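# Place bottles on ledges matching their cap colours

## Task

Put every bottle upright on the wall ledge whose label strip has the same colour as that bottle's cap, with the bottle's entire base resting on that ledge.

## Robot and tools

Robot: two seven-joint arms, left_arm and right_arm, each ending in a two-finger parallel gripper. The left arm sits on the +y side (arm names do not match image sides). Two fixed cameras, cam_high and cam_low, each 896x504 pixels.

Frame: one scene frame for all positions. Origin is on the plane z = 0, under the midpoint between the arm bases, which are 0.70 m above it. +x points forward (the way both arms face), +z up, +y toward left_arm. Positions are in metres; orientations are quaternions written w first (qw, qx, qy, qz). Gripper axes: +z runs along the fingers toward the tips, and the fingers close along y. end_effector_position is the point between the pads when closed, just behind the fingertips. When closing, the tips extend about 17 mm further along +z, mostly while the pads are over 70 mm apart. Reported positions and orientations can be a few centimetres off, more at long reach.

Row layout (used by execute_actions and move): 16 numbers, always both arms even if one stays still. First left_arm: x, y, z, qw, qx, qy, qz, opening; then the same eight for right_arm. x, y, z and the quaternion are an absolute target pose for that gripper in the scene frame, not an offset. Opening runs -1 (closed) to +1 (fully open, 0.145 m). Going from open to closed takes at least about 0.5 s.

execute_actions(actions, cameras): actions is a list of actions; each action is a list of up to 15 rows, one row per control step of 1/30 s; a short action repeats its last row to fill 15 steps (0.5 s). An empty list just returns state and images. Each target must lie within 0.6 m of that gripper's current position along each of the gripper's own axes, or the action is refused for both arms; the whole call is refused if its first action fails this against the last reported state, or any action is malformed. To hold an arm still, resend the pose from the last result before it stopped, with its desired opening, in every call. To keep orientation, repeat one fixed target quaternion rather than copying drifting measured ones. The controller clips commanded orientation to within 32 degrees of the measured one each step, and an action may fall short; the result's "Hand target" shows where each arm is actually heading, so send the remainder next time.

move(target, speed, blend, opening_speed, blocking, cameras): drives each gripper in a straight line to its pose. target is one 16-number row or a list of up to 15 rows (waypoints), with no 0.6 m limit. speed: m/s, 0.002 to 1.1, default 0.25 (turns up to twice that in rad/s); one value or one per waypoint. blend: corner rounding in metres for lists, default 0. opening_speed: rate of opening change per second on the -1..1 scale, at least 0.2. The whole move is capped at 10 s. A changed opening on a later waypoint is applied after arrival, with arms pausing. Paths do not avoid obstacles or the other arm; grippers lag and can overshoot speed, especially with a nearly straight arm. Faster contact hits harder, and aiming past a contact presses harder. blocking=false returns after about 0.5 s while the move continues; a new move replaces it. The result adds a "move:" line: done, off_target, moving, held or fault, plus limits (paced = pose clipped, held = steps withheld). An arm not named in it ended within 3 mm and 2 degrees. Neither done nor off_target reveals contact.

wait(seconds 0 to 10): lets time run with last commands held. stop(): brakes a running move. zoom_image(camera cam_high or cam_low, region [x0, y0, x1, y1] pixels, max 504x504) gives a closer look at the latest image. read_manual(section "licences") returns licence texts. finished_scene(scene 1 or 2) ends the scene irreversibly; scene 1 is practice and may be skipped.

Results: each gripper's end_effector_position and end_effector_quat_wxyz, Hand target, Tool commands, joint positions (last gripper number is opening in metres), joint velocities ("within noise" means still), joint torques (include gravity; numbers 3 and 4 wrap at ±28 N m), grip_measured on the -1..1 scale. To hold an object, command an opening clearly below grip_measured; about 10 N per pad max. Camera calibration with intrinsics and world-to-camera transforms is supplied; cameras may have shifted slightly.

Avoid: knocking or pushing objects out of the work area (ends the scene), dropping or releasing moving objects, slams and hard pushes, and any contact between the arms, including one gripper closing on the other's fingers (can end the scene and fail it). The clearance check does not stop grippers hitting each other. Loose objects may get nudged now and then. Motors heat when holding loads, reaching far or pushing against unreachable poses; at 85 °C a MOTOR HOT line appears, and at 100 °C the arm faults for 30 to 60 s. A large gripper turn may swing the elbow. The goal must remain true after the robot lets go.

Each tool is called as name(argument=value, ...), one argument or row to a line, values as JSON.

## Session

execute_actions(
  actions=[],
)

Scene clock: 0.00 s.
left_arm: end_effector_position=(+0.3554, +0.1334, +0.3763) grip_measured=+1.00 end_effector_quat_wxyz=(-0.040, -0.585, +0.680, -0.440) | right_arm: end_effector_position=(+0.4020, -0.0846, +0.4120) grip_measured=+1.00 end_effector_quat_wxyz=(+0.172, +0.783, +0.024, +0.598)
Joint positions: left_arm=[0.476 0.652 -0.724 1.144 -0.177 -0.294 0.656 0.145] | right_arm=[0.249 -0.096 -0.415 1.14 -0.092 0.203 -0.635 0.145]
Joint velocities: within noise
Joint torques (N m): no reading
Motor temperatures (°C): left_arm=[23 20 24 22 21 24 21] | right_arm=[21 23 24 21 21 21 22]
Hand target: left_arm +0.3554, +0.1334, +0.3763; -0.040, -0.585, +0.680, -0.440 | right_arm +0.4020, -0.0846, +0.4120; +0.172, +0.783, +0.024, +0.598
Tool commands: left_gripper/opening=+1.0 right_gripper/opening=+1.0

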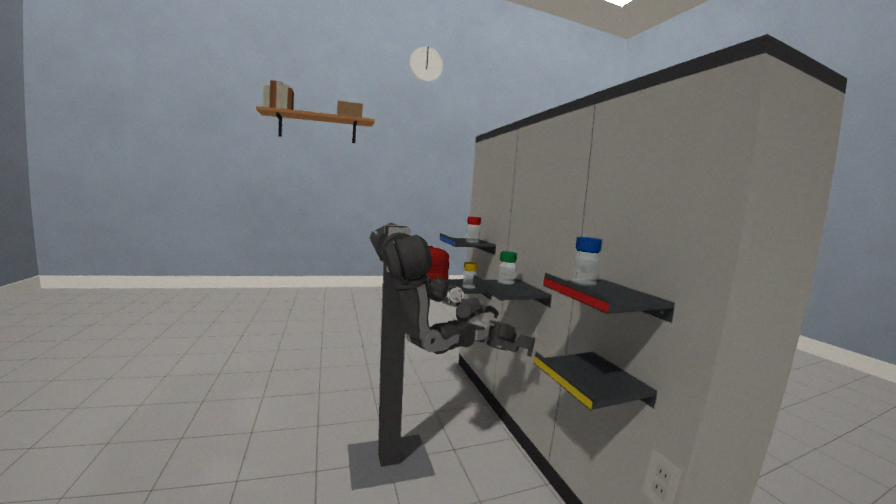

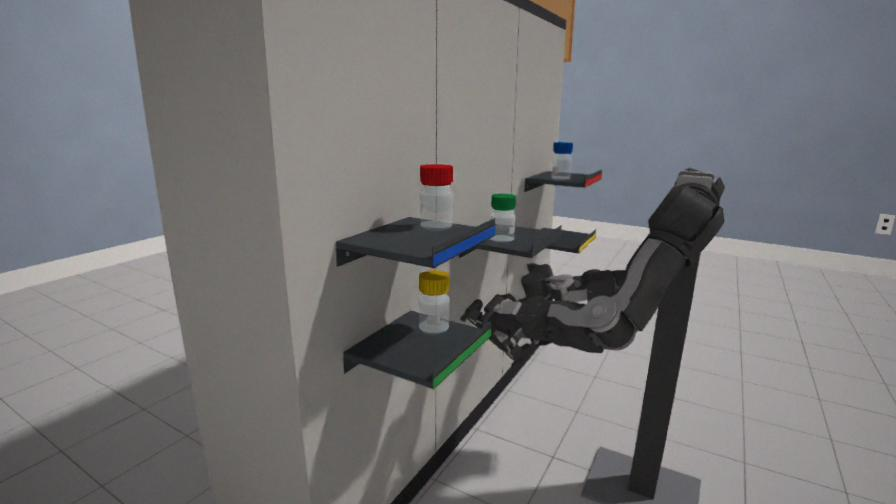

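zoom_image(
  camera="cam_high",
  region=[420, 200, 690, 420],
)

zoom_image(
  camera="cam_low",
  region=[320, 120, 620, 400],
)

Scaled by 1.867 from the camera's 896x504 image, which has a finer 1280x720 frame.

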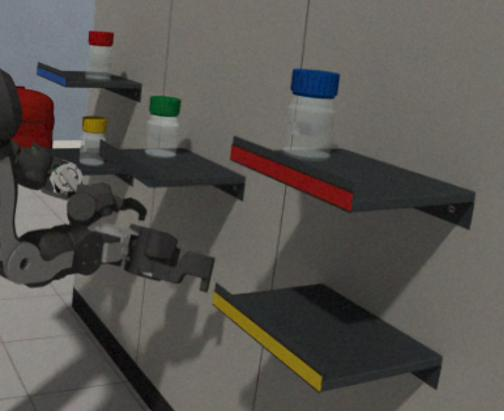

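Scaled by 1.680 from the camera's 896x504 image, which has a finer 1280x720 frame.

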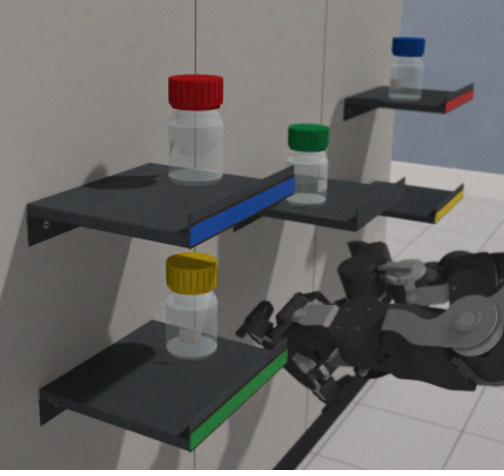

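move(
  target=[
    [0.22,0.18,0.42,0,0.7071,0,0.7071,1,0.22,-0.2,0.45,0,0.7071,0,0.7071,1],
    [0.17,0.10,0.63,0,0.7071,0,0.7071,1,0.17,-0.341,0.72,0,0.7071,0,0.7071,1],
  ],
  speed=0.2,
)

Scene clock: 208.90 s.
left_arm: end_effector_position=(+0.1701, +0.1046, +0.6275) grip_measured=+1.00 end_effector_quat_wxyz=(-0.082, +0.574, +0.079, +0.811) | right_arm: end_effector_position=(+0.1701, -0.3417, +0.7203) grip_measured=+1.00 end_effector_quat_wxyz=(+0.004, +0.676, +0.000, +0.737)
Joint positions: left_arm=[-1.061 -0.159 -0.586 2.435 -0.708 -0.391 -0.499 0.145] | right_arm=[-0.624 0.528 1.569 2.251 1.174 0.783 0.524 0.145]
Joint velocities: within noise
Joint torques (N m): left_arm=[-1.6 -1.96 -6.72 3.78 -0.84 -0.28 -0.06] | right_arm=[-0.99 5.16 1.46 1.11 0.24 -0.24 0.2]
Motor temperatures (°C): left_arm=[27 21 25 23 22 24 21] | right_arm=[23 23 23 23 21 20 21]
Hand target: left_arm +0.1701, +0.0998, +0.6295; -0.078, +0.574, +0.079, +0.812 | right_arm +0.1706, -0.3410, +0.7196; +0.002, +0.677, +0.002, +0.736
Off the commanded pose: left_arm 0.005 m, 23 deg | right_arm 0.001 m, 5 deg.
joint read past its limit (left arm) — joint 4 (elbow), upper limit, where the elbow is as bent as it goes.
joint read past its limit (right arm) — joint 3 (upper arm roll), upper limit.
joint sent to its limit (left arm) — joint 2 (shoulder roll), lower limit; joint 4 (elbow), upper limit, where the elbow is as bent as it goes. The joint targets are off in orientation, not in position.
joint sent to its limit (right arm) — joint 3 (upper arm roll), upper limit; joint 6 (wrist pitch), upper limit. The joint targets are off in orientation, not in position.
move: off_target (left_arm, right_arm)

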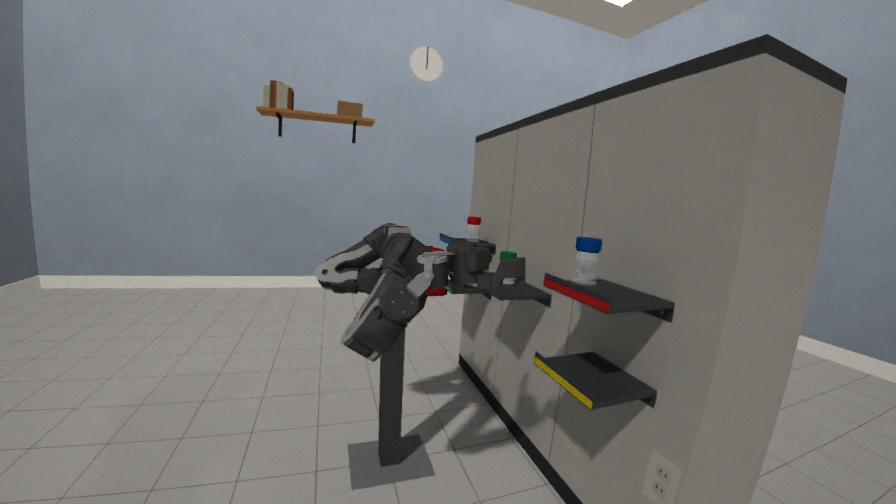

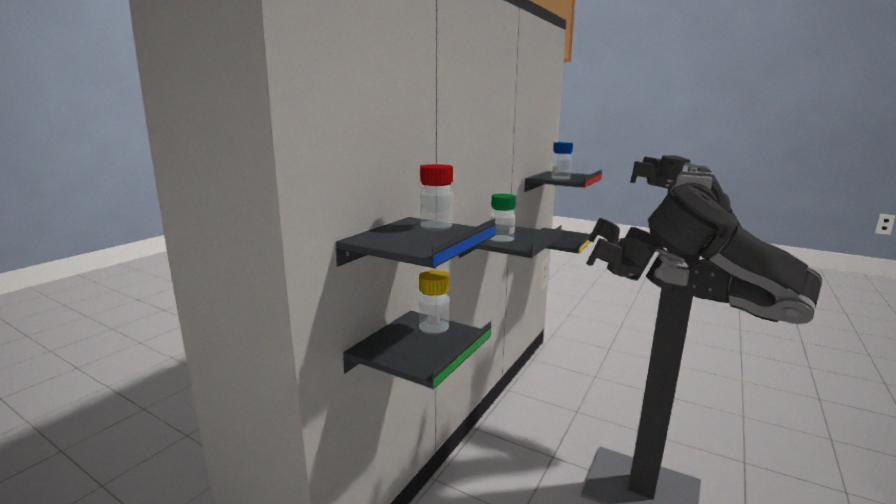

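move(
  target=[0.27,0.033,0.64,0,0.7071,0,0.7071,1,0.29,-0.341,0.73,0,0.7071,0,0.7071,1],
  speed=0.1,
)

zoom_image(
  camera="cam_high",
  region=[430, 190, 680, 330],
)

zoom_image(
  camera="cam_low",
  region=[420, 110, 670, 290],
)

Scene clock: 220.07 s.
left_arm: end_effector_position=(+0.2695, +0.0327, +0.6412) grip_measured=+1.00 end_effector_quat_wxyz=(+0.005, +0.697, +0.001, +0.717) | right_arm: end_effector_position=(+0.2895, -0.3406, +0.7305) grip_measured=+1.00 end_effector_quat_wxyz=(+0.000, +0.707, +0.002, +0.707)
Joint positions: left_arm=[-0.077 -0.162 -0.783 2.335 -0.261 0.78 -0.585 0.145] | right_arm=[-0.266 1.003 0.946 2.038 1.239 0.756 0.019 0.145]
Joint velocities: within noise
Joint torques (N m): left_arm=[2.55 -2.94 -0.77 3.14 -0.03 -0.46 -0.05] | right_arm=[2.25 6.37 1.99 1.18 0.13 -0.53 -0.17]
Motor temperatures (°C): left_arm=[26 22 28 23 22 24 21] | right_arm=[22 23 23 22 21 20 21]
Hand target: left_arm +0.2700, +0.0331, +0.6398; +0.002, +0.699, +0.002, +0.715 | right_arm +0.2900, -0.3410, +0.7300; +0.000, +0.707, +0.000, +0.707
Off the commanded pose: left_arm 0.001 m, 2 deg | right_arm 0.001 m, 0 deg.
joint sent to its limit (left arm) — joint 2 (shoulder roll), lower limit; joint 6 (wrist pitch), upper limit. The joint targets still meet the commanded pose.
move: done

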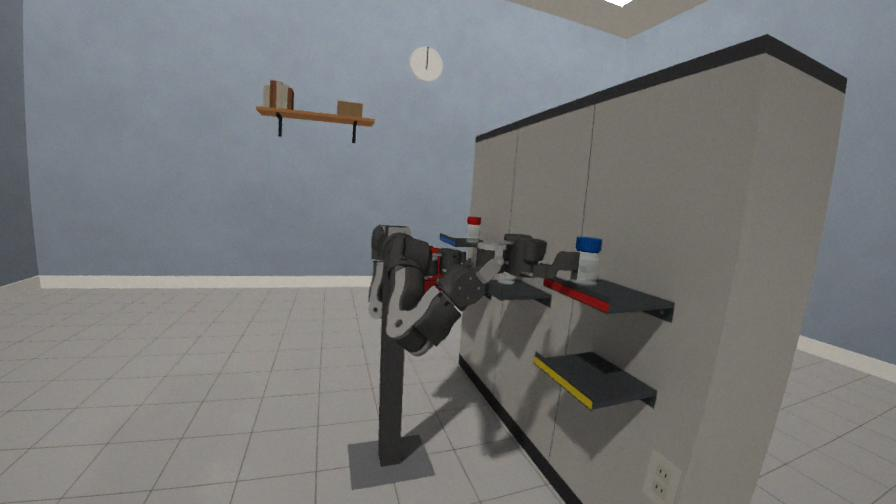

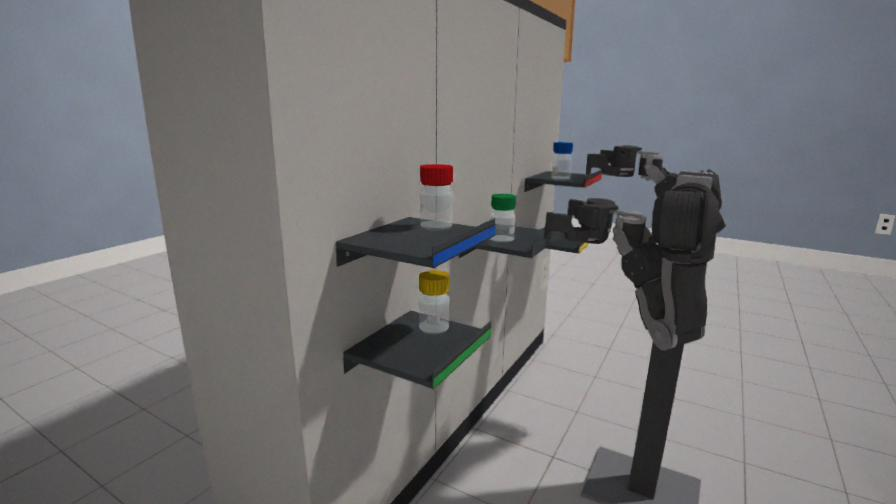

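Scaled by 2.016 from the camera's 896x504 image, which has a finer 1280x720 frame.

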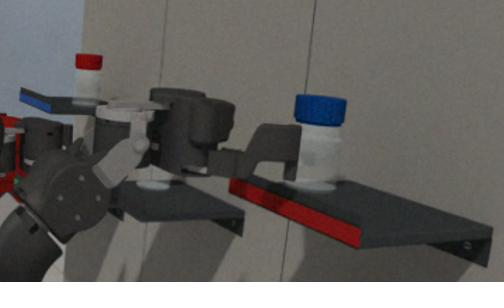

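Scaled by 2.016 from the camera's 896x504 image, which has a finer 1280x720 frame.

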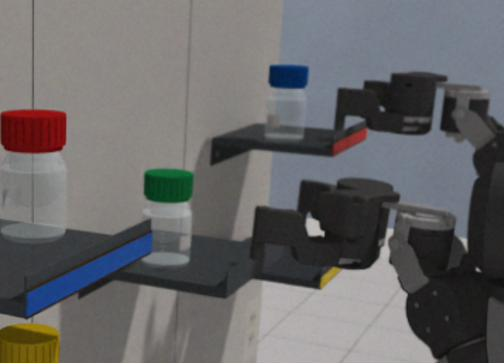

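move(
  target=[0.335,0.045,0.645,0,0.7071,0,0.7071,1,0.335,-0.336,0.742,0,0.7071,0,0.7071,1],
  speed=0.1,
)

zoom_image(
  camera="cam_high",
  region=[430, 190, 680, 330],
)

zoom_image(
  camera="cam_low",
  region=[420, 110, 670, 290],
)

Scene clock: 284.43 s.
left_arm: end_effector_position=(+0.3348, +0.0464, +0.6466) grip_measured=+1.00 end_effector_quat_wxyz=(+0.000, +0.695, +0.006, +0.719) | right_arm: end_effector_position=(+0.3344, -0.3356, +0.7428) grip_measured=+1.00 end_effector_quat_wxyz=(+0.000, +0.707, +0.002, +0.707)
Joint positions: left_arm=[0.197 -0.164 -0.532 2.135 -0.069 0.781 -0.512 0.145] | right_arm=[0.005 1.177 0.579 1.895 1.31 0.651 -0.114 0.145]
Joint velocities: within noise
Joint torques (N m): left_arm=[4.58 -2.28 -0.75 3.29 0.01 -0.52 0.24] | right_arm=[3.15 6.63 2.28 1.02 0.13 -0.55 -0.17]
Motor temperatures (°C): left_arm=[24 22 24 23 22 24 21] | right_arm=[22 25 23 21 20 21 21]
Hand target: left_arm +0.3350, +0.0450, +0.6447; +0.002, +0.697, +0.003, +0.717 | right_arm +0.3350, -0.3360, +0.7420; +0.000, +0.707, +0.000, +0.707
Off the commanded pose: left_arm 0.002 m, 2 deg | right_arm 0.001 m, 0 deg.
joint read past its limit (left arm) — joint 2 (shoulder roll), lower limit.
joint sent to its limit (left arm) — joint 2 (shoulder roll), lower limit; joint 6 (wrist pitch), upper limit. The joint targets still meet the commanded pose.
move: done

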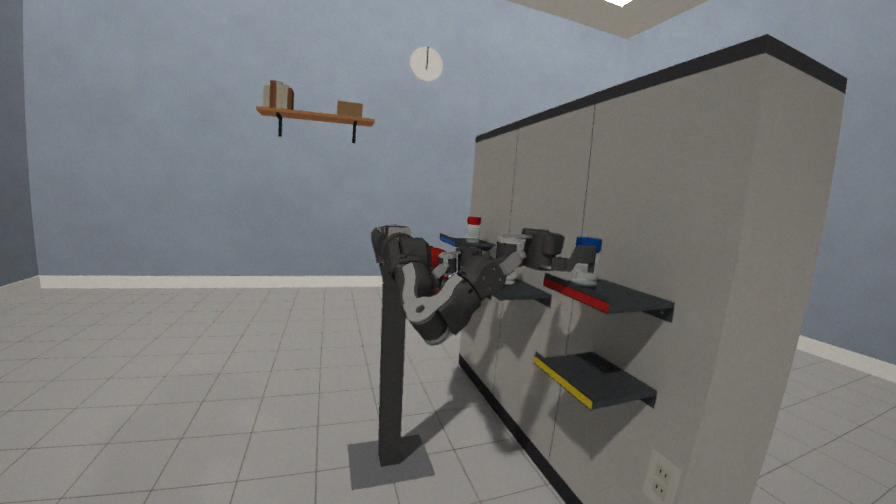

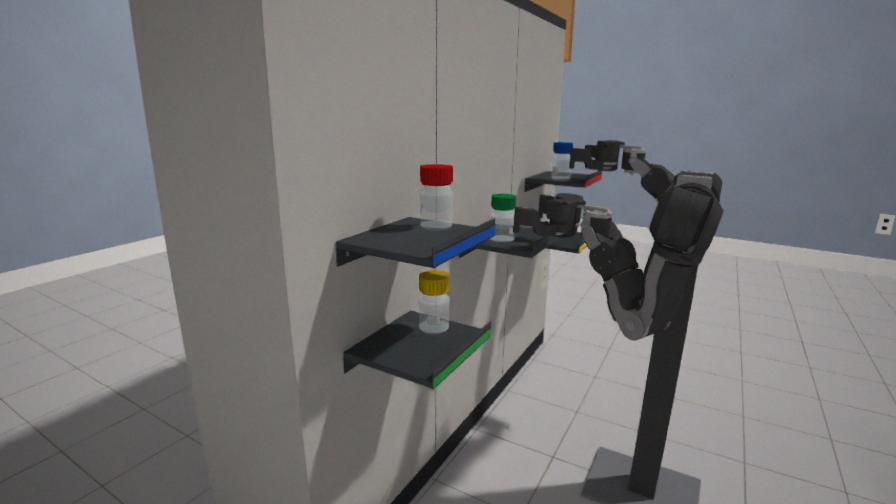

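Scaled by 2.016 from the camera's 896x504 image, which has a finer 1280x720 frame.

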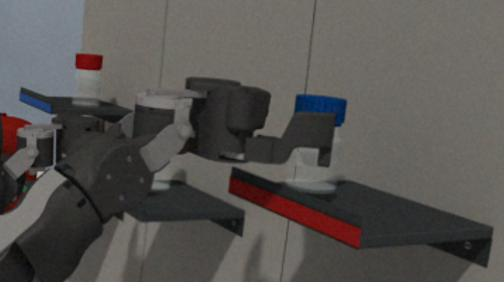

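Scaled by 2.016 from the camera's 896x504 image, which has a finer 1280x720 frame.

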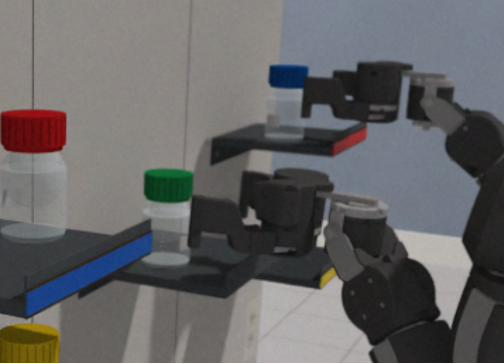

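move(
  target=[0.378,0.045,0.645,0,0.7071,0,0.7071,1,0.372,-0.336,0.742,0,0.7071,0,0.7071,1],
  speed=0.08,
)

zoom_image(
  camera="cam_high",
  region=[430, 190, 680, 330],
)

zoom_image(
  camera="cam_low",
  region=[420, 110, 670, 290],
)

Scene clock: 292.87 s.
left_arm: end_effector_position=(+0.3776, +0.0459, +0.6461) grip_measured=+1.00 end_effector_quat_wxyz=(-0.001, +0.706, +0.002, +0.708) | right_arm: end_effector_position=(+0.3715, -0.3355, +0.7424) grip_measured=+1.00 end_effector_quat_wxyz=(-0.001, +0.708, +0.002, +0.707)
Joint positions: left_arm=[0.37 -0.164 -0.445 1.946 0.026 0.775 -0.495 0.145] | right_arm=[0.362 1.254 0.131 1.742 1.327 0.537 -0.138 0.145]
Joint velocities: within noise
Joint torques (N m): left_arm=[6.45 -1.86 -0.59 3.47 0.01 -0.65 0.19] | right_arm=[4.23 6.08 2.97 1.13 -0.03 -0.51 -0.12]
Motor temperatures (°C): left_arm=[25 22 24 23 21 24 21] | right_arm=[22 25 23 21 20 21 21]
Hand target: left_arm +0.3780, +0.0450, +0.6451; +0.000, +0.707, +0.000, +0.707 | right_arm +0.3720, -0.3360, +0.7420; +0.000, +0.707, +0.000, +0.707
Off the commanded pose: left_arm 0.001 m, 0 deg | right_arm 0.001 m, 0 deg.
joint read past its limit (left arm) — joint 2 (shoulder roll), lower limit.
move: done

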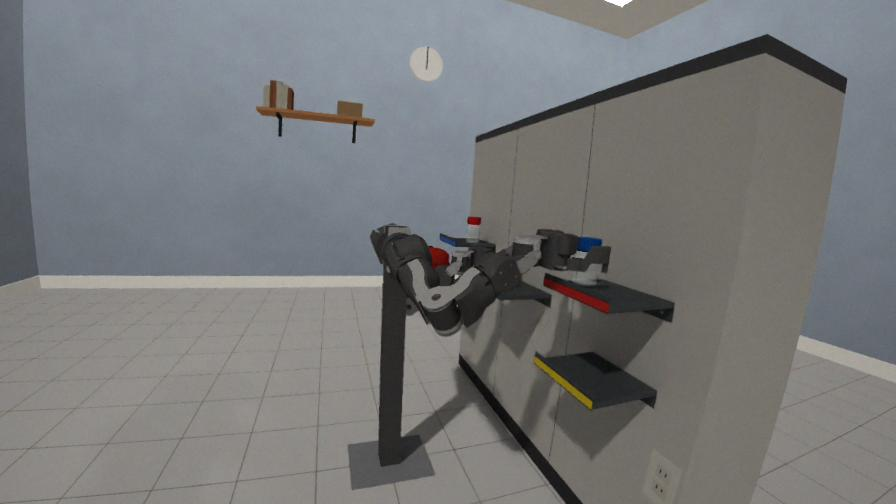

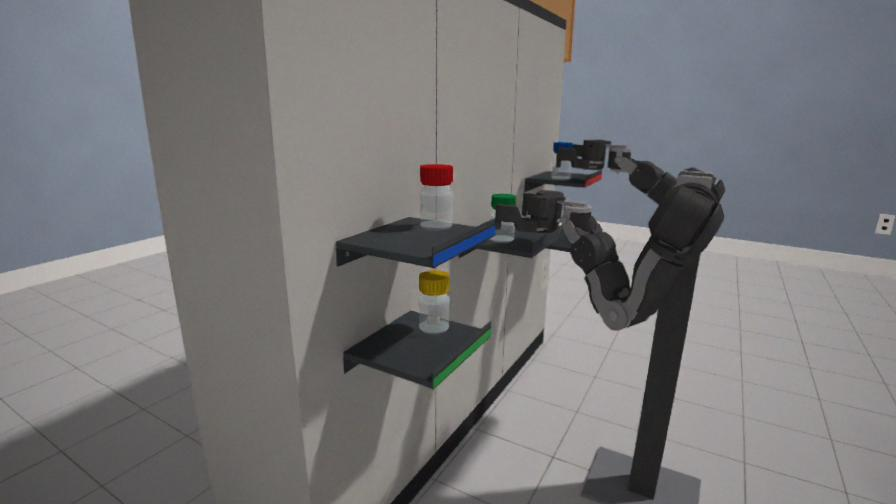

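Scaled by 2.016 from the camera's 896x504 image, which has a finer 1280x720 frame.

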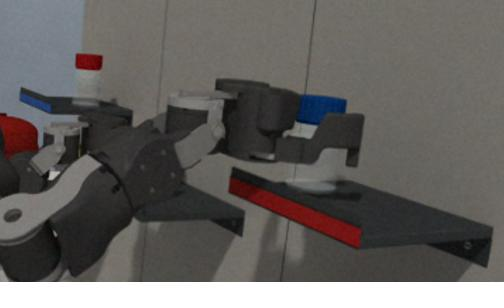

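Scaled by 2.016 from the camera's 896x504 image, which has a finer 1280x720 frame.

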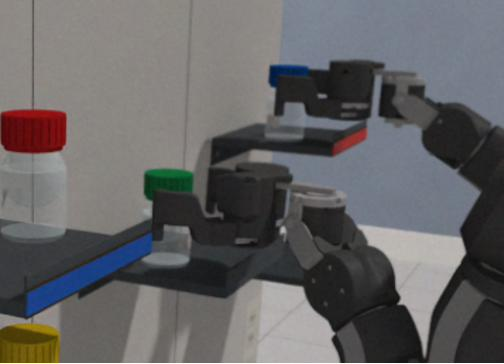

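move(
  target=[0.378,0.045,0.645,0,0.7071,0,0.7071,-0.5,0.372,-0.336,0.742,0,0.7071,0,0.7071,-0.5],
  opening_speed=0.8,
)

zoom_image(
  camera="cam_high",
  region=[430, 190, 680, 330],
)

zoom_image(
  camera="cam_low",
  region=[420, 110, 670, 290],
)

Scene clock: 304.27 s.
left_arm: end_effector_position=(+0.3776, +0.0457, +0.6462) grip_measured=-0.26 end_effector_quat_wxyz=(+0.000, +0.706, +0.002, +0.708) | right_arm: end_effector_position=(+0.3716, -0.3366, +0.7424) grip_measured=-0.24 end_effector_quat_wxyz=(+0.001, +0.707, +0.000, +0.707)
Joint positions: left_arm=[0.37 -0.164 -0.445 1.946 0.027 0.774 -0.495 0.056] | right_arm=[0.362 1.253 0.131 1.741 1.323 0.537 -0.141 0.058]
Joint velocities: within noise
Joint torques (N m): left_arm=[6.55 -1.75 -0.66 3.48 -0.02 -0.63 0.17] | right_arm=[4.34 6.03 3.06 1.28 0.03 -0.51 -0.04]
Motor temperatures (°C): left_arm=[26 22 24 23 21 24 21] | right_arm=[22 25 23 20 20 21 21]
Hand target: left_arm +0.3780, +0.0450, +0.6451; +0.000, +0.707, +0.000, +0.707 | right_arm +0.3720, -0.3361, +0.7420; +0.000, +0.707, +0.000, +0.707
Off the commanded pose: left_arm 0.001 m, 0 deg | right_arm 0.001 m, 0 deg.
joint read past its limit (left arm) — joint 2 (shoulder roll), lower limit.
move: done

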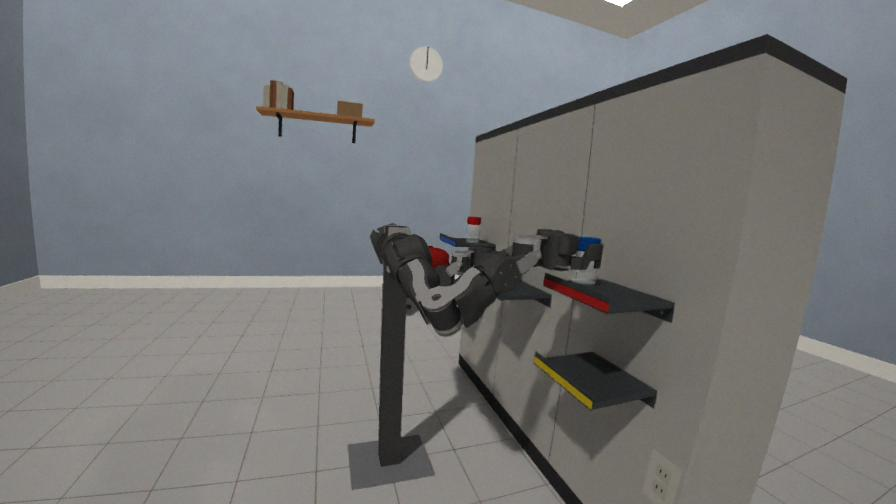

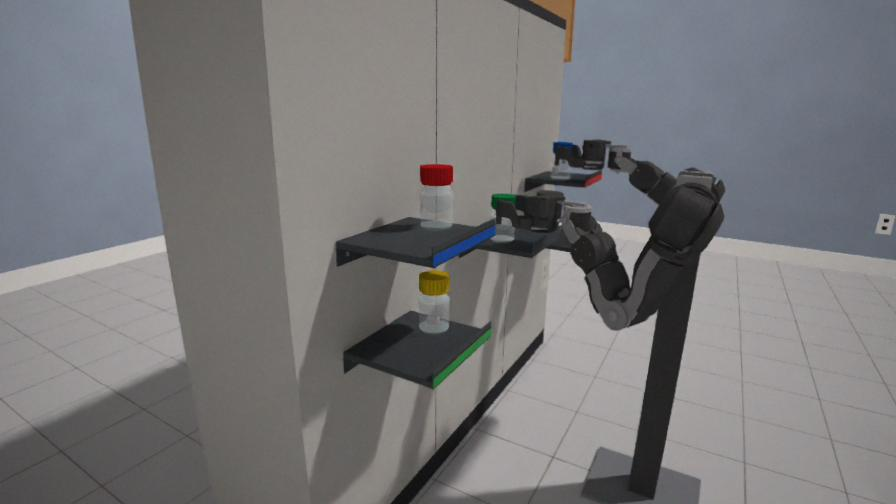

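Scaled by 2.016 from the camera's 896x504 image, which has a finer 1280x720 frame.

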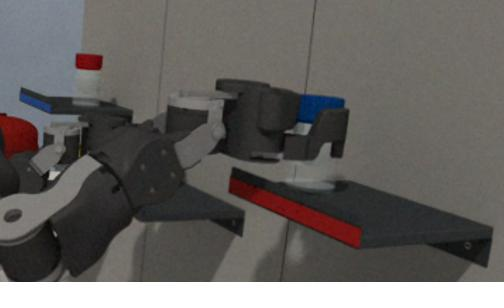

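Scaled by 2.016 from the camera's 896x504 image, which has a finer 1280x720 frame.

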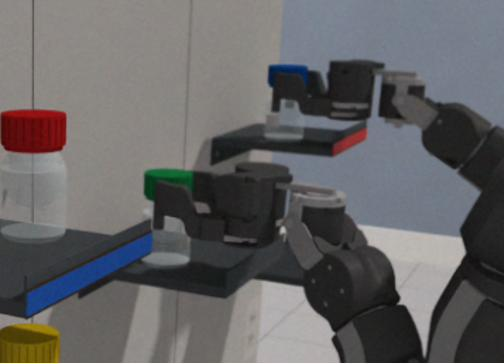

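move(
  target=[
    [0.378,0.045,0.70,0,0.7071,0,0.7071,-0.6,0.372,-0.336,0.80,0,0.7071,0,0.7071,-0.6],
    [0.24,0.06,0.70,0,0.7071,0,0.7071,-0.6,0.21,-0.32,0.80,0,0.7071,0,0.7071,-0.6],
    [0.2,0.30,0.60,0,0.7071,0,0.7071,-0.6,0.22,-0.30,0.77,0,0.7071,0,0.7071,-0.6],
    [0.2,0.455,0.585,0,0.7071,0,0.7071,-0.6,0.22,-0.25,0.74,0,0.7071,0,0.7071,-0.6],
  ],
  speed=0.15,
  blend=[0.0,0.03,0.03,0],
)

Scene clock: 343.40 s.
left_arm: end_effector_position=(+0.2511, +0.0574, +0.6874) grip_measured=-0.26 end_effector_quat_wxyz=(-0.020, +0.649, +0.067, +0.758) | right_arm: end_effector_position=(+0.2131, -0.3200, +0.7971) grip_measured=-0.24 end_effector_quat_wxyz=(+0.009, +0.644, +0.020, +0.765)
Joint positions: left_arm=[0.466 0.121 -1.084 2.432 0.511 0.782 -1.579 0.056] | right_arm=[-0.61 0.958 1.565 2.232 1.559 0.785 -0.009 0.058]
Joint velocities: within noise
Joint torques (N m): left_arm=[5.31 -1.2 0.95 2.73 -0.36 -0.07 0.12] | right_arm=[0.73 5.34 2.47 0.27 0.12 -0.41 0.13]
Motor temperatures (°C): left_arm=[26 21 23 23 21 24 21] | right_arm=[23 25 24 20 20 21 21]
Hand target: left_arm +0.2512, +0.0582, +0.6888; -0.021, +0.646, +0.068, +0.760 | right_arm +0.2127, -0.3190, +0.7978; +0.008, +0.643, +0.023, +0.766
Off the commanded pose: left_arm 0.414 m, 12 deg | right_arm 0.091 m, 10 deg.
joint read past its limit (left arm) — joint 4 (elbow), upper limit, where the elbow is as bent as it goes.
joint sent to its limit (right arm) — joint 3 (upper arm roll), upper limit; joint 5 (forearm roll), upper limit; joint 6 (wrist pitch), upper limit.
move: held (left_arm; a check stopped the path), off_target (right_arm; braked when a check withheld steps of left_arm); path passed 1 of 4 targets; limits=held
pose unreachable (left arm): on one or more control steps of this call, first in action 0 (counted from 0), this arm could not follow its commanded pose, so it was not sent that pose on those steps. It may still have moved: this result reports where it is.
cause: moving toward the commanded pose would bring two parts of the arm too close to each other (its base and another part of the arm, with joints 1 (shoulder pitch) to 6 (wrist pitch) between them).

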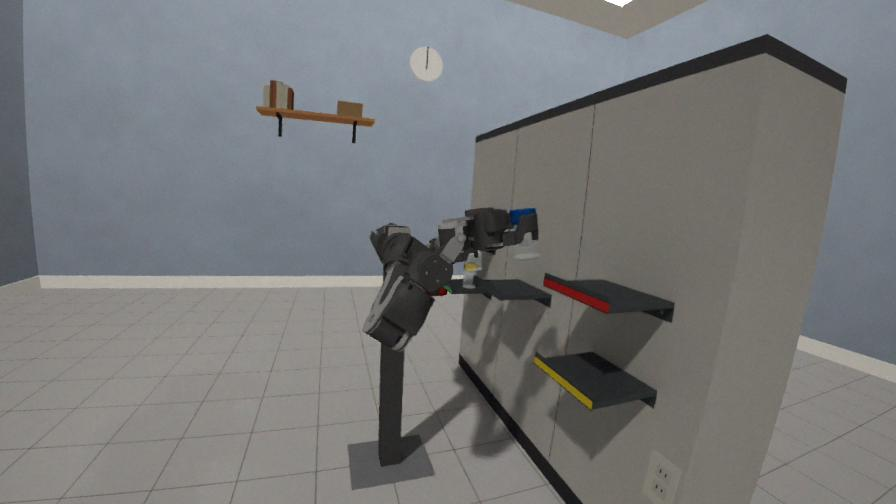

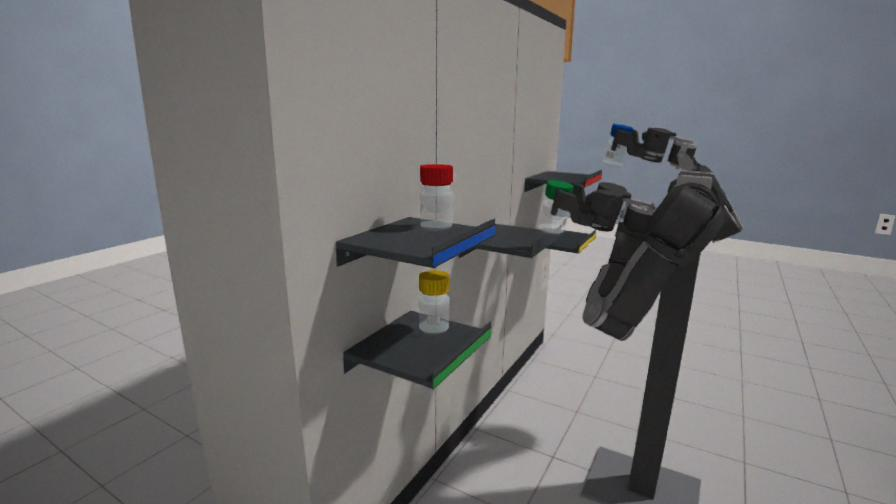

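move(
  target=[
    [0.27,0.12,0.68,0,0.7071,0,0.7071,-0.6,0.25,-0.30,0.77,0,0.7071,0,0.7071,-0.6],
    [0.26,0.2,0.64,0,0.7071,0,0.7071,-0.6,0.25,-0.30,0.77,0,0.7071,0,0.7071,-0.6],
    [0.22,0.30,0.60,0,0.7071,0,0.7071,-0.6,0.25,-0.30,0.76,0,0.7071,0,0.7071,-0.6],
    [0.22,0.455,0.585,0,0.7071,0,0.7071,-0.6,0.25,-0.30,0.75,0,0.7071,0,0.7071,-0.6],
  ],
  speed=0.15,
  blend=[0.03,0.03,0.03,0],
)

zoom_image(
  camera="cam_low",
  region=[320, 120, 620, 400],
)

Scene clock: 364.83 s.
left_arm: end_effector_position=(+0.2219, +0.4548, +0.5832) grip_measured=-0.27 end_effector_quat_wxyz=(-0.130, +0.763, -0.065, +0.630) | right_arm: end_effector_position=(+0.2499, -0.2996, +0.7509) grip_measured=-0.24 end_effector_quat_wxyz=(+0.001, +0.700, +0.007, +0.714)
Joint positions: left_arm=[0.616 2.01 -1.564 1.616 1.585 -0.78 0.175 0.056] | right_arm=[-0.519 0.997 1.258 2.298 1.559 0.785 -0.225 0.058]
Joint velocities: within noise
Joint torques (N m): left_arm=[1.89 6.98 1.46 -1.59 0.32 -0.85 0.07] | right_arm=[0.91 4.84 1.84 0.54 0.05 -0.39 -0.16]
Motor temperatures (°C): left_arm=[25 22 24 22 22 24 21] | right_arm=[22 25 23 20 20 21 21]
Hand target: left_arm +0.2217, +0.4551, +0.5843; -0.130, +0.760, -0.066, +0.633 | right_arm +0.2501, -0.3001, +0.7498; +0.002, +0.702, +0.005, +0.712
Off the commanded pose: left_arm 0.003 m, 20 deg | right_arm 0.001 m, 1 deg.
joint sent to its limit (left arm) — joint 2 (shoulder roll), upper limit; joint 3 (upper arm roll), lower limit; joint 5 (forearm roll), upper limit; joint 6 (wrist pitch), lower limit. The joint targets are off in orientation, not in position.
joint sent to its limit (right arm) — joint 5 (forearm roll), upper limit; joint 6 (wrist pitch), upper limit. The joint targets still meet the commanded pose.
move: off_target (left_arm)

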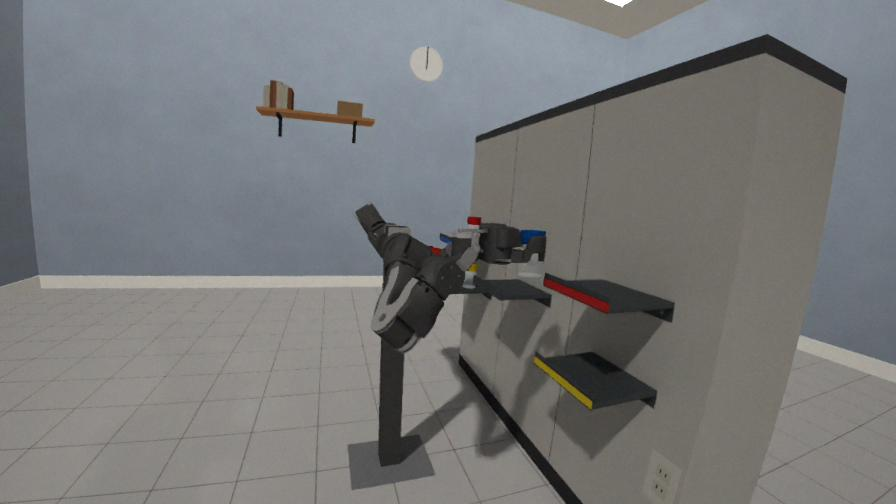

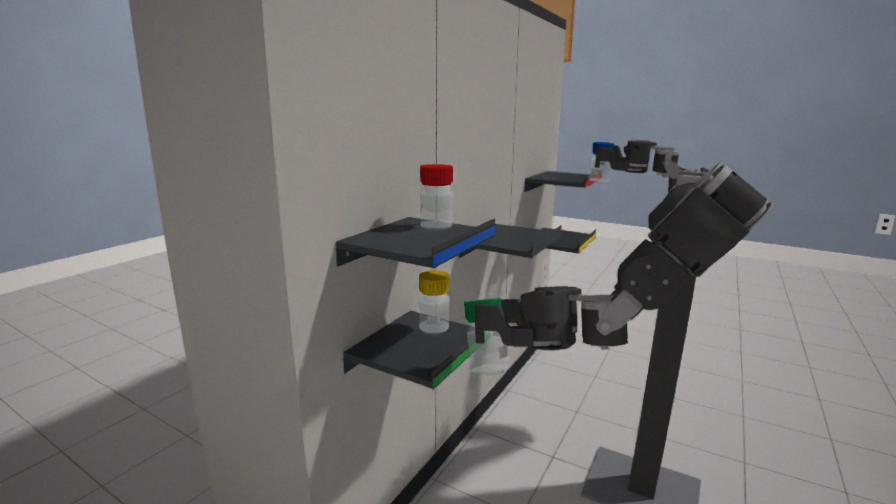

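Scaled by 1.680 from the camera's 896x504 image, which has a finer 1280x720 frame.

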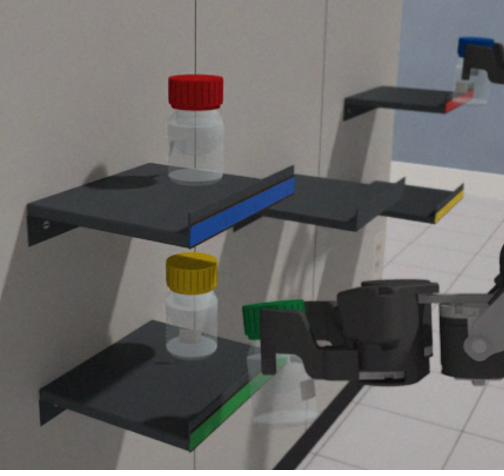

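move(
  target=[0.235,0.455,0.60,0,0.7071,0,0.7071,-0.6,0.25,-0.30,0.75,0,0.7071,0,0.7071,-0.6],
  speed=0.1,
  cameras=[],
)

Scene clock: 386.10 s.
left_arm: end_effector_position=(+0.2347, +0.4563, +0.6003) grip_measured=-0.27 end_effector_quat_wxyz=(-0.128, +0.745, -0.048, +0.653) | right_arm: end_effector_position=(+0.2499, -0.2996, +0.7509) grip_measured=-0.24 end_effector_quat_wxyz=(+0.001, +0.700, +0.007, +0.714)
Joint positions: left_arm=[0.746 2.005 -1.563 1.616 1.585 -0.705 0.177 0.056] | right_arm=[-0.519 0.997 1.258 2.298 1.559 0.785 -0.225 0.058]
Joint velocities: within noise
Joint torques (N m): left_arm=[2.04 5.66 1.78 -0.64 0.32 -0.8 0.08] | right_arm=[1.07 4.87 1.81 0.47 0.04 -0.39 -0.16]
Motor temperatures (°C): left_arm=[24 24 24 22 22 25 21] | right_arm=[22 25 23 20 20 21 21]
Hand target: left_arm +0.2353, +0.4547, +0.6000; -0.125, +0.743, -0.048, +0.655 | right_arm +0.2501, -0.3001, +0.7498; +0.002, +0.702, +0.005, +0.712
Off the commanded pose: left_arm 0.001 m, 17 deg | right_arm 0.001 m, 1 deg.
joint sent to its limit (left arm) — joint 3 (upper arm roll), lower limit; joint 5 (forearm roll), upper limit. The joint targets are off in orientation, not in position.
joint sent to its limit (right arm) — joint 5 (forearm roll), upper limit; joint 6 (wrist pitch), upper limit. The joint targets still meet the commanded pose.
move: off_target (left_arm)
No camera images: "cameras" was empty.

move(
  target=[
    [0.22,0.455,0.60,0,0.7071,0,0.7071,-0.6,0.25,-0.30,0.75,0,0.7071,0,0.7071,-0.6],
    [0.23,0.30,0.60,0,0.7071,0,0.7071,-0.6,0.25,-0.30,0.75,0,0.7071,0,0.7071,-0.6],
    [0.28,0.2,0.60,0,0.7071,0,0.7071,-0.6,0.25,-0.30,0.75,0,0.7071,0,0.7071,-0.6],
  ],
  speed=0.15,
  blend=[0,0.03,0],
  cameras=[],
)

move(
  target=[
    [0.28,0.2,0.42,0,0.7071,0,0.7071,-0.6,0.25,-0.30,0.75,0,0.7071,0,0.7071,-0.6],
  ],
  speed=0.15,
  cameras=[],
)

move(
  target=[
    [0.22,0.32,0.42,0,0.7071,0,0.7071,-0.6,0.25,-0.30,0.75,0,0.7071,0,0.7071,-0.6],
    [0.22,0.45,0.45,0,0.7071,0,0.7071,-0.6,0.25,-0.30,0.75,0,0.7071,0,0.7071,-0.6],
  ],
  speed=0.15,
  cameras=[],
)

move(
  target=[
    [0.22,0.455,0.60,0,0.7071,0,0.7071,-0.6,0.25,-0.30,0.75,0,0.7071,0,0.7071,-0.6],
  ],
  speed=0.15,
)

Scene clock: 426.20 s.
left_arm: end_effector_position=(+0.2794, +0.1994, +0.5972) grip_measured=-0.27 end_effector_quat_wxyz=(+0.002, +0.712, -0.001, +0.703) | right_arm: end_effector_position=(+0.2499, -0.2996, +0.7509) grip_measured=-0.24 end_effector_quat_wxyz=(+0.001, +0.700, +0.007, +0.714)
Joint positions: left_arm=[0.824 1.473 -1.52 2.398 0.993 -0.388 -1.037 0.056] | right_arm=[-0.519 0.997 1.258 2.298 1.559 0.785 -0.225 0.058]
Joint velocities: within noise
Joint torques (N m): left_arm=[4.18 3.2 2.44 2.74 -0.52 -0.43 -0.04] | right_arm=[1.02 4.95 1.7 0.53 0.02 -0.41 -0.18]
Motor temperatures (°C): left_arm=[24 24 24 22 22 25 21] | right_arm=[21 25 23 20 20 21 21]
Hand target: left_arm +0.2800, +0.2000, +0.6000; +0.000, +0.707, +0.000, +0.707 | right_arm +0.2501, -0.3001, +0.7498; +0.002, +0.702, +0.005, +0.712
Off the commanded pose: left_arm 0.003 m, 1 deg | right_arm 0.001 m, 1 deg.
joint sent to its limit (right arm) — joint 5 (forearm roll), upper limit; joint 6 (wrist pitch), upper limit. The joint targets still meet the commanded pose.
move: done
No camera images: "cameras" was empty.

Scene clock: 427.90 s.
left_arm: end_effector_position=(+0.2795, +0.2009, +0.4191) grip_measured=-0.27 end_effector_quat_wxyz=(-0.003, +0.710, +0.002, +0.704) | right_arm: end_effector_position=(+0.2499, -0.2996, +0.7509) grip_measured=-0.24 end_effector_quat_wxyz=(+0.001, +0.700, +0.007, +0.714)
Joint positions: left_arm=[0.31 0.942 -1.448 1.603 0.605 -0.781 -1.044 0.056] | right_arm=[-0.519 0.997 1.258 2.298 1.559 0.785 -0.225 0.058]
Joint velocities: within noise
Joint torques (N m): left_arm=[3.63 3.34 1.85 2.55 -0.41 -0.59 0.25] | right_arm=[1.04 4.76 1.83 0.55 0.02 -0.4 -0.14]
Motor temperatures (°C): left_arm=[24 24 24 22 22 25 21] | right_arm=[21 25 23 20 20 21 21]
Hand target: left_arm +0.2800, +0.2000, +0.4200; +0.000, +0.707, +0.000, +0.707 | right_arm +0.2501, -0.3001, +0.7498; +0.002, +0.702, +0.005, +0.712
Off the commanded pose: left_arm 0.001 m, 1 deg | right_arm 0.001 m, 1 deg.
joint sent to its limit (left arm) — joint 6 (wrist pitch), lower limit. The joint targets still meet the commanded pose.
joint sent to its limit (right arm) — joint 5 (forearm roll), upper limit; joint 6 (wrist pitch), upper limit. The joint targets still meet the commanded pose.
move: done
No camera images: "cameras" was empty.

Scene clock: 430.20 s.
left_arm: end_effector_position=(+0.2193, +0.4503, +0.4482) grip_measured=-0.27 end_effector_quat_wxyz=(-0.001, +0.711, +0.000, +0.704) | right_arm: end_effector_position=(+0.2499, -0.2996, +0.7509) grip_measured=-0.24 end_effector_quat_wxyz=(+0.001, +0.700, +0.007, +0.714)
Joint positions: left_arm=[-0.522 0.945 0.132 0.929 1.347 -0.669 0.77 0.056] | right_arm=[-0.519 0.997 1.258 2.298 1.559 0.785 -0.225 0.058]
Joint velocities: within noise
Joint torques (N m): left_arm=[1.46 6.98 2.59 1.62 0.52 -0.54 0.25] | right_arm=[0.88 4.89 1.72 0.53 0.02 -0.4 -0.17]
Motor temperatures (°C): left_arm=[24 24 24 22 22 25 21] | right_arm=[21 25 23 20 20 21 21]
Hand target: left_arm +0.2200, +0.4500, +0.4500; +0.000, +0.707, +0.000, +0.707 | right_arm +0.2501, -0.3001, +0.7498; +0.002, +0.702, +0.005, +0.712
Off the commanded pose: left_arm 0.002 m, 1 deg | right_arm 0.001 m, 1 deg.
joint sent to its limit (right arm) — joint 5 (forearm roll), upper limit; joint 6 (wrist pitch), upper limit. The joint targets still meet the commanded pose.
move: done
No camera images: "cameras" was empty.

Scene clock: 431.67 s.
left_arm: end_effector_position=(+0.2202, +0.4542, +0.5989) grip_measured=-0.27 end_effector_quat_wxyz=(+0.002, +0.710, -0.002, +0.704) | right_arm: end_effector_position=(+0.2499, -0.2996, +0.7509) grip_measured=-0.24 end_effector_quat_wxyz=(+0.001, +0.700, +0.007, +0.714)
Joint positions: left_arm=[-1.282 1 1.042 1.481 1.431 -0.288 0.603 0.056] | right_arm=[-0.519 0.997 1.258 2.298 1.559 0.785 -0.225 0.058]
Joint velocities: within noise
Joint torques (N m): left_arm=[0.57 2.2 3.15 1.36 0.51 -0.67 -0.04] | right_arm=[0.83 4.95 1.81 0.46 0.04 -0.39 -0.16]
Motor temperatures (°C): left_arm=[24 24 24 22 22 25 21] | right_arm=[21 25 23 20 20 21 21]
Hand target: left_arm +0.2200, +0.4550, +0.6001; +0.000, +0.707, +0.000, +0.707 | right_arm +0.2501, -0.3001, +0.7498; +0.002, +0.702, +0.005, +0.712
Off the commanded pose: left_arm 0.001 m, 1 deg | right_arm 0.001 m, 1 deg.
joint sent to its limit (right arm) — joint 5 (forearm roll), upper limit; joint 6 (wrist pitch), upper limit. The joint targets still meet the commanded pose.
move: done

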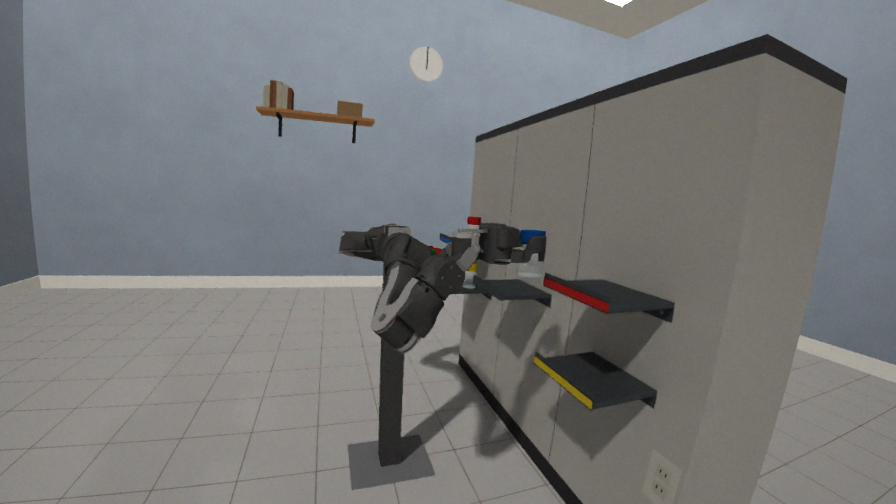

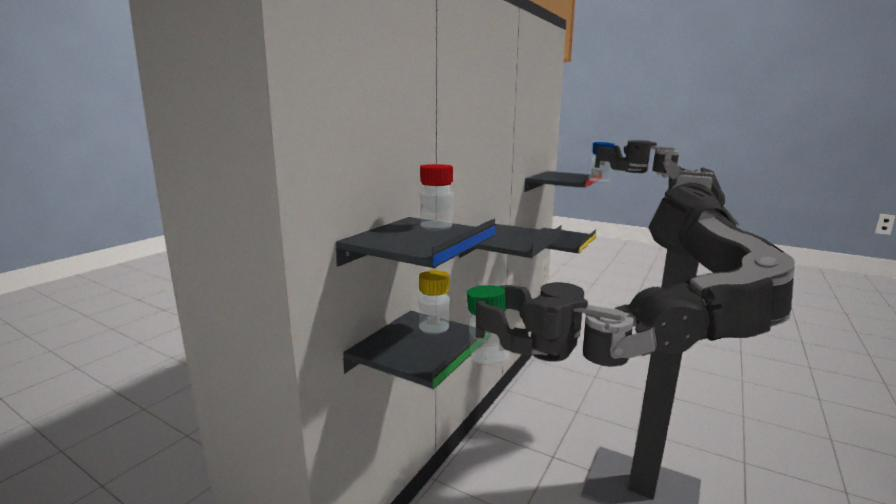

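move(
  target=[
    [0.345,0.455,0.592,0,0.7071,0,0.7071,-0.6,0.28,-0.14,0.71,0,0.7071,0,0.7071,-0.6],
  ],
  speed=0.12,
)

zoom_image(
  camera="cam_low",
  region=[320, 150, 620, 400],
)

zoom_image(
  camera="cam_high",
  region=[430, 190, 680, 330],
)

Scene clock: 443.83 s.
left_arm: end_effector_position=(+0.3449, +0.4560, +0.5909) grip_measured=-0.27 end_effector_quat_wxyz=(-0.002, +0.710, +0.001, +0.704) | right_arm: end_effector_position=(+0.2805, -0.1397, +0.7093) grip_measured=-0.24 end_effector_quat_wxyz=(-0.156, +0.714, +0.171, +0.660)
Joint positions: left_arm=[-0.151 1.387 -0.099 1.138 1.501 -0.296 0.421 0.056] | right_arm=[0.256 0.998 0.174 2.441 1.559 0.785 -0.437 0.058]
Joint velocities: within noise
Joint torques (N m): left_arm=[4.71 8.4 3.45 0.85 0.39 -0.77 0.24] | right_arm=[3.44 3.81 2.35 0.69 -0.05 -0.37 -0.15]
Motor temperatures (°C): left_arm=[23 23 25 22 22 25 21] | right_arm=[21 25 23 20 20 21 21]
Hand target: left_arm +0.3450, +0.4550, +0.5920; +0.000, +0.707, +0.000, +0.707 | right_arm +0.2807, -0.1403, +0.7100; -0.154, +0.714, +0.169, +0.662
Off the commanded pose: left_arm 0.001 m, 1 deg | right_arm 0.001 m, 27 deg.
joint sent to its limit (right arm) — joint 4 (elbow), upper limit, where the elbow is as bent as it goes; joint 5 (forearm roll), upper limit; joint 6 (wrist pitch), upper limit. The joint targets are off in orientation, not in position.
move: off_target (right_arm)

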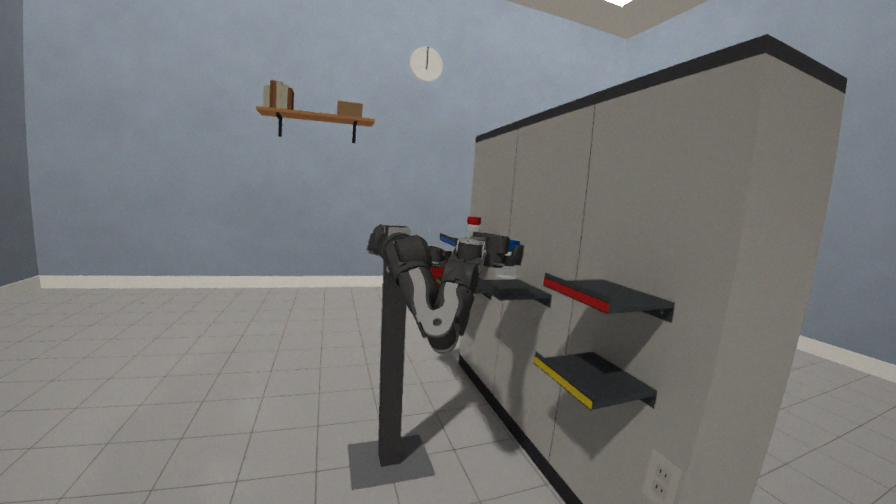

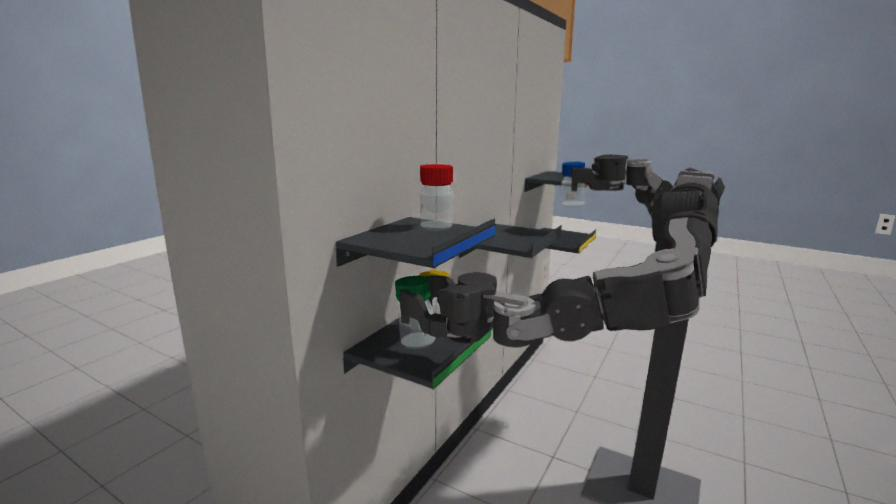

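Scaled by 1.680 from the camera's 896x504 image, which has a finer 1280x720 frame.

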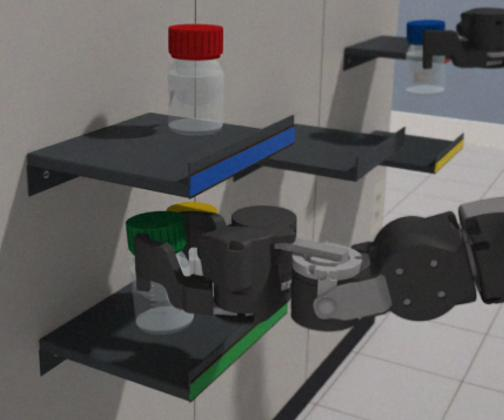

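Scaled by 2.016 from the camera's 896x504 image, which has a finer 1280x720 frame.

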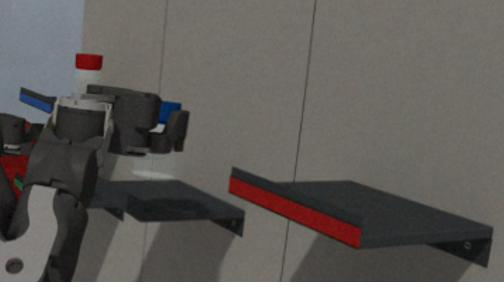

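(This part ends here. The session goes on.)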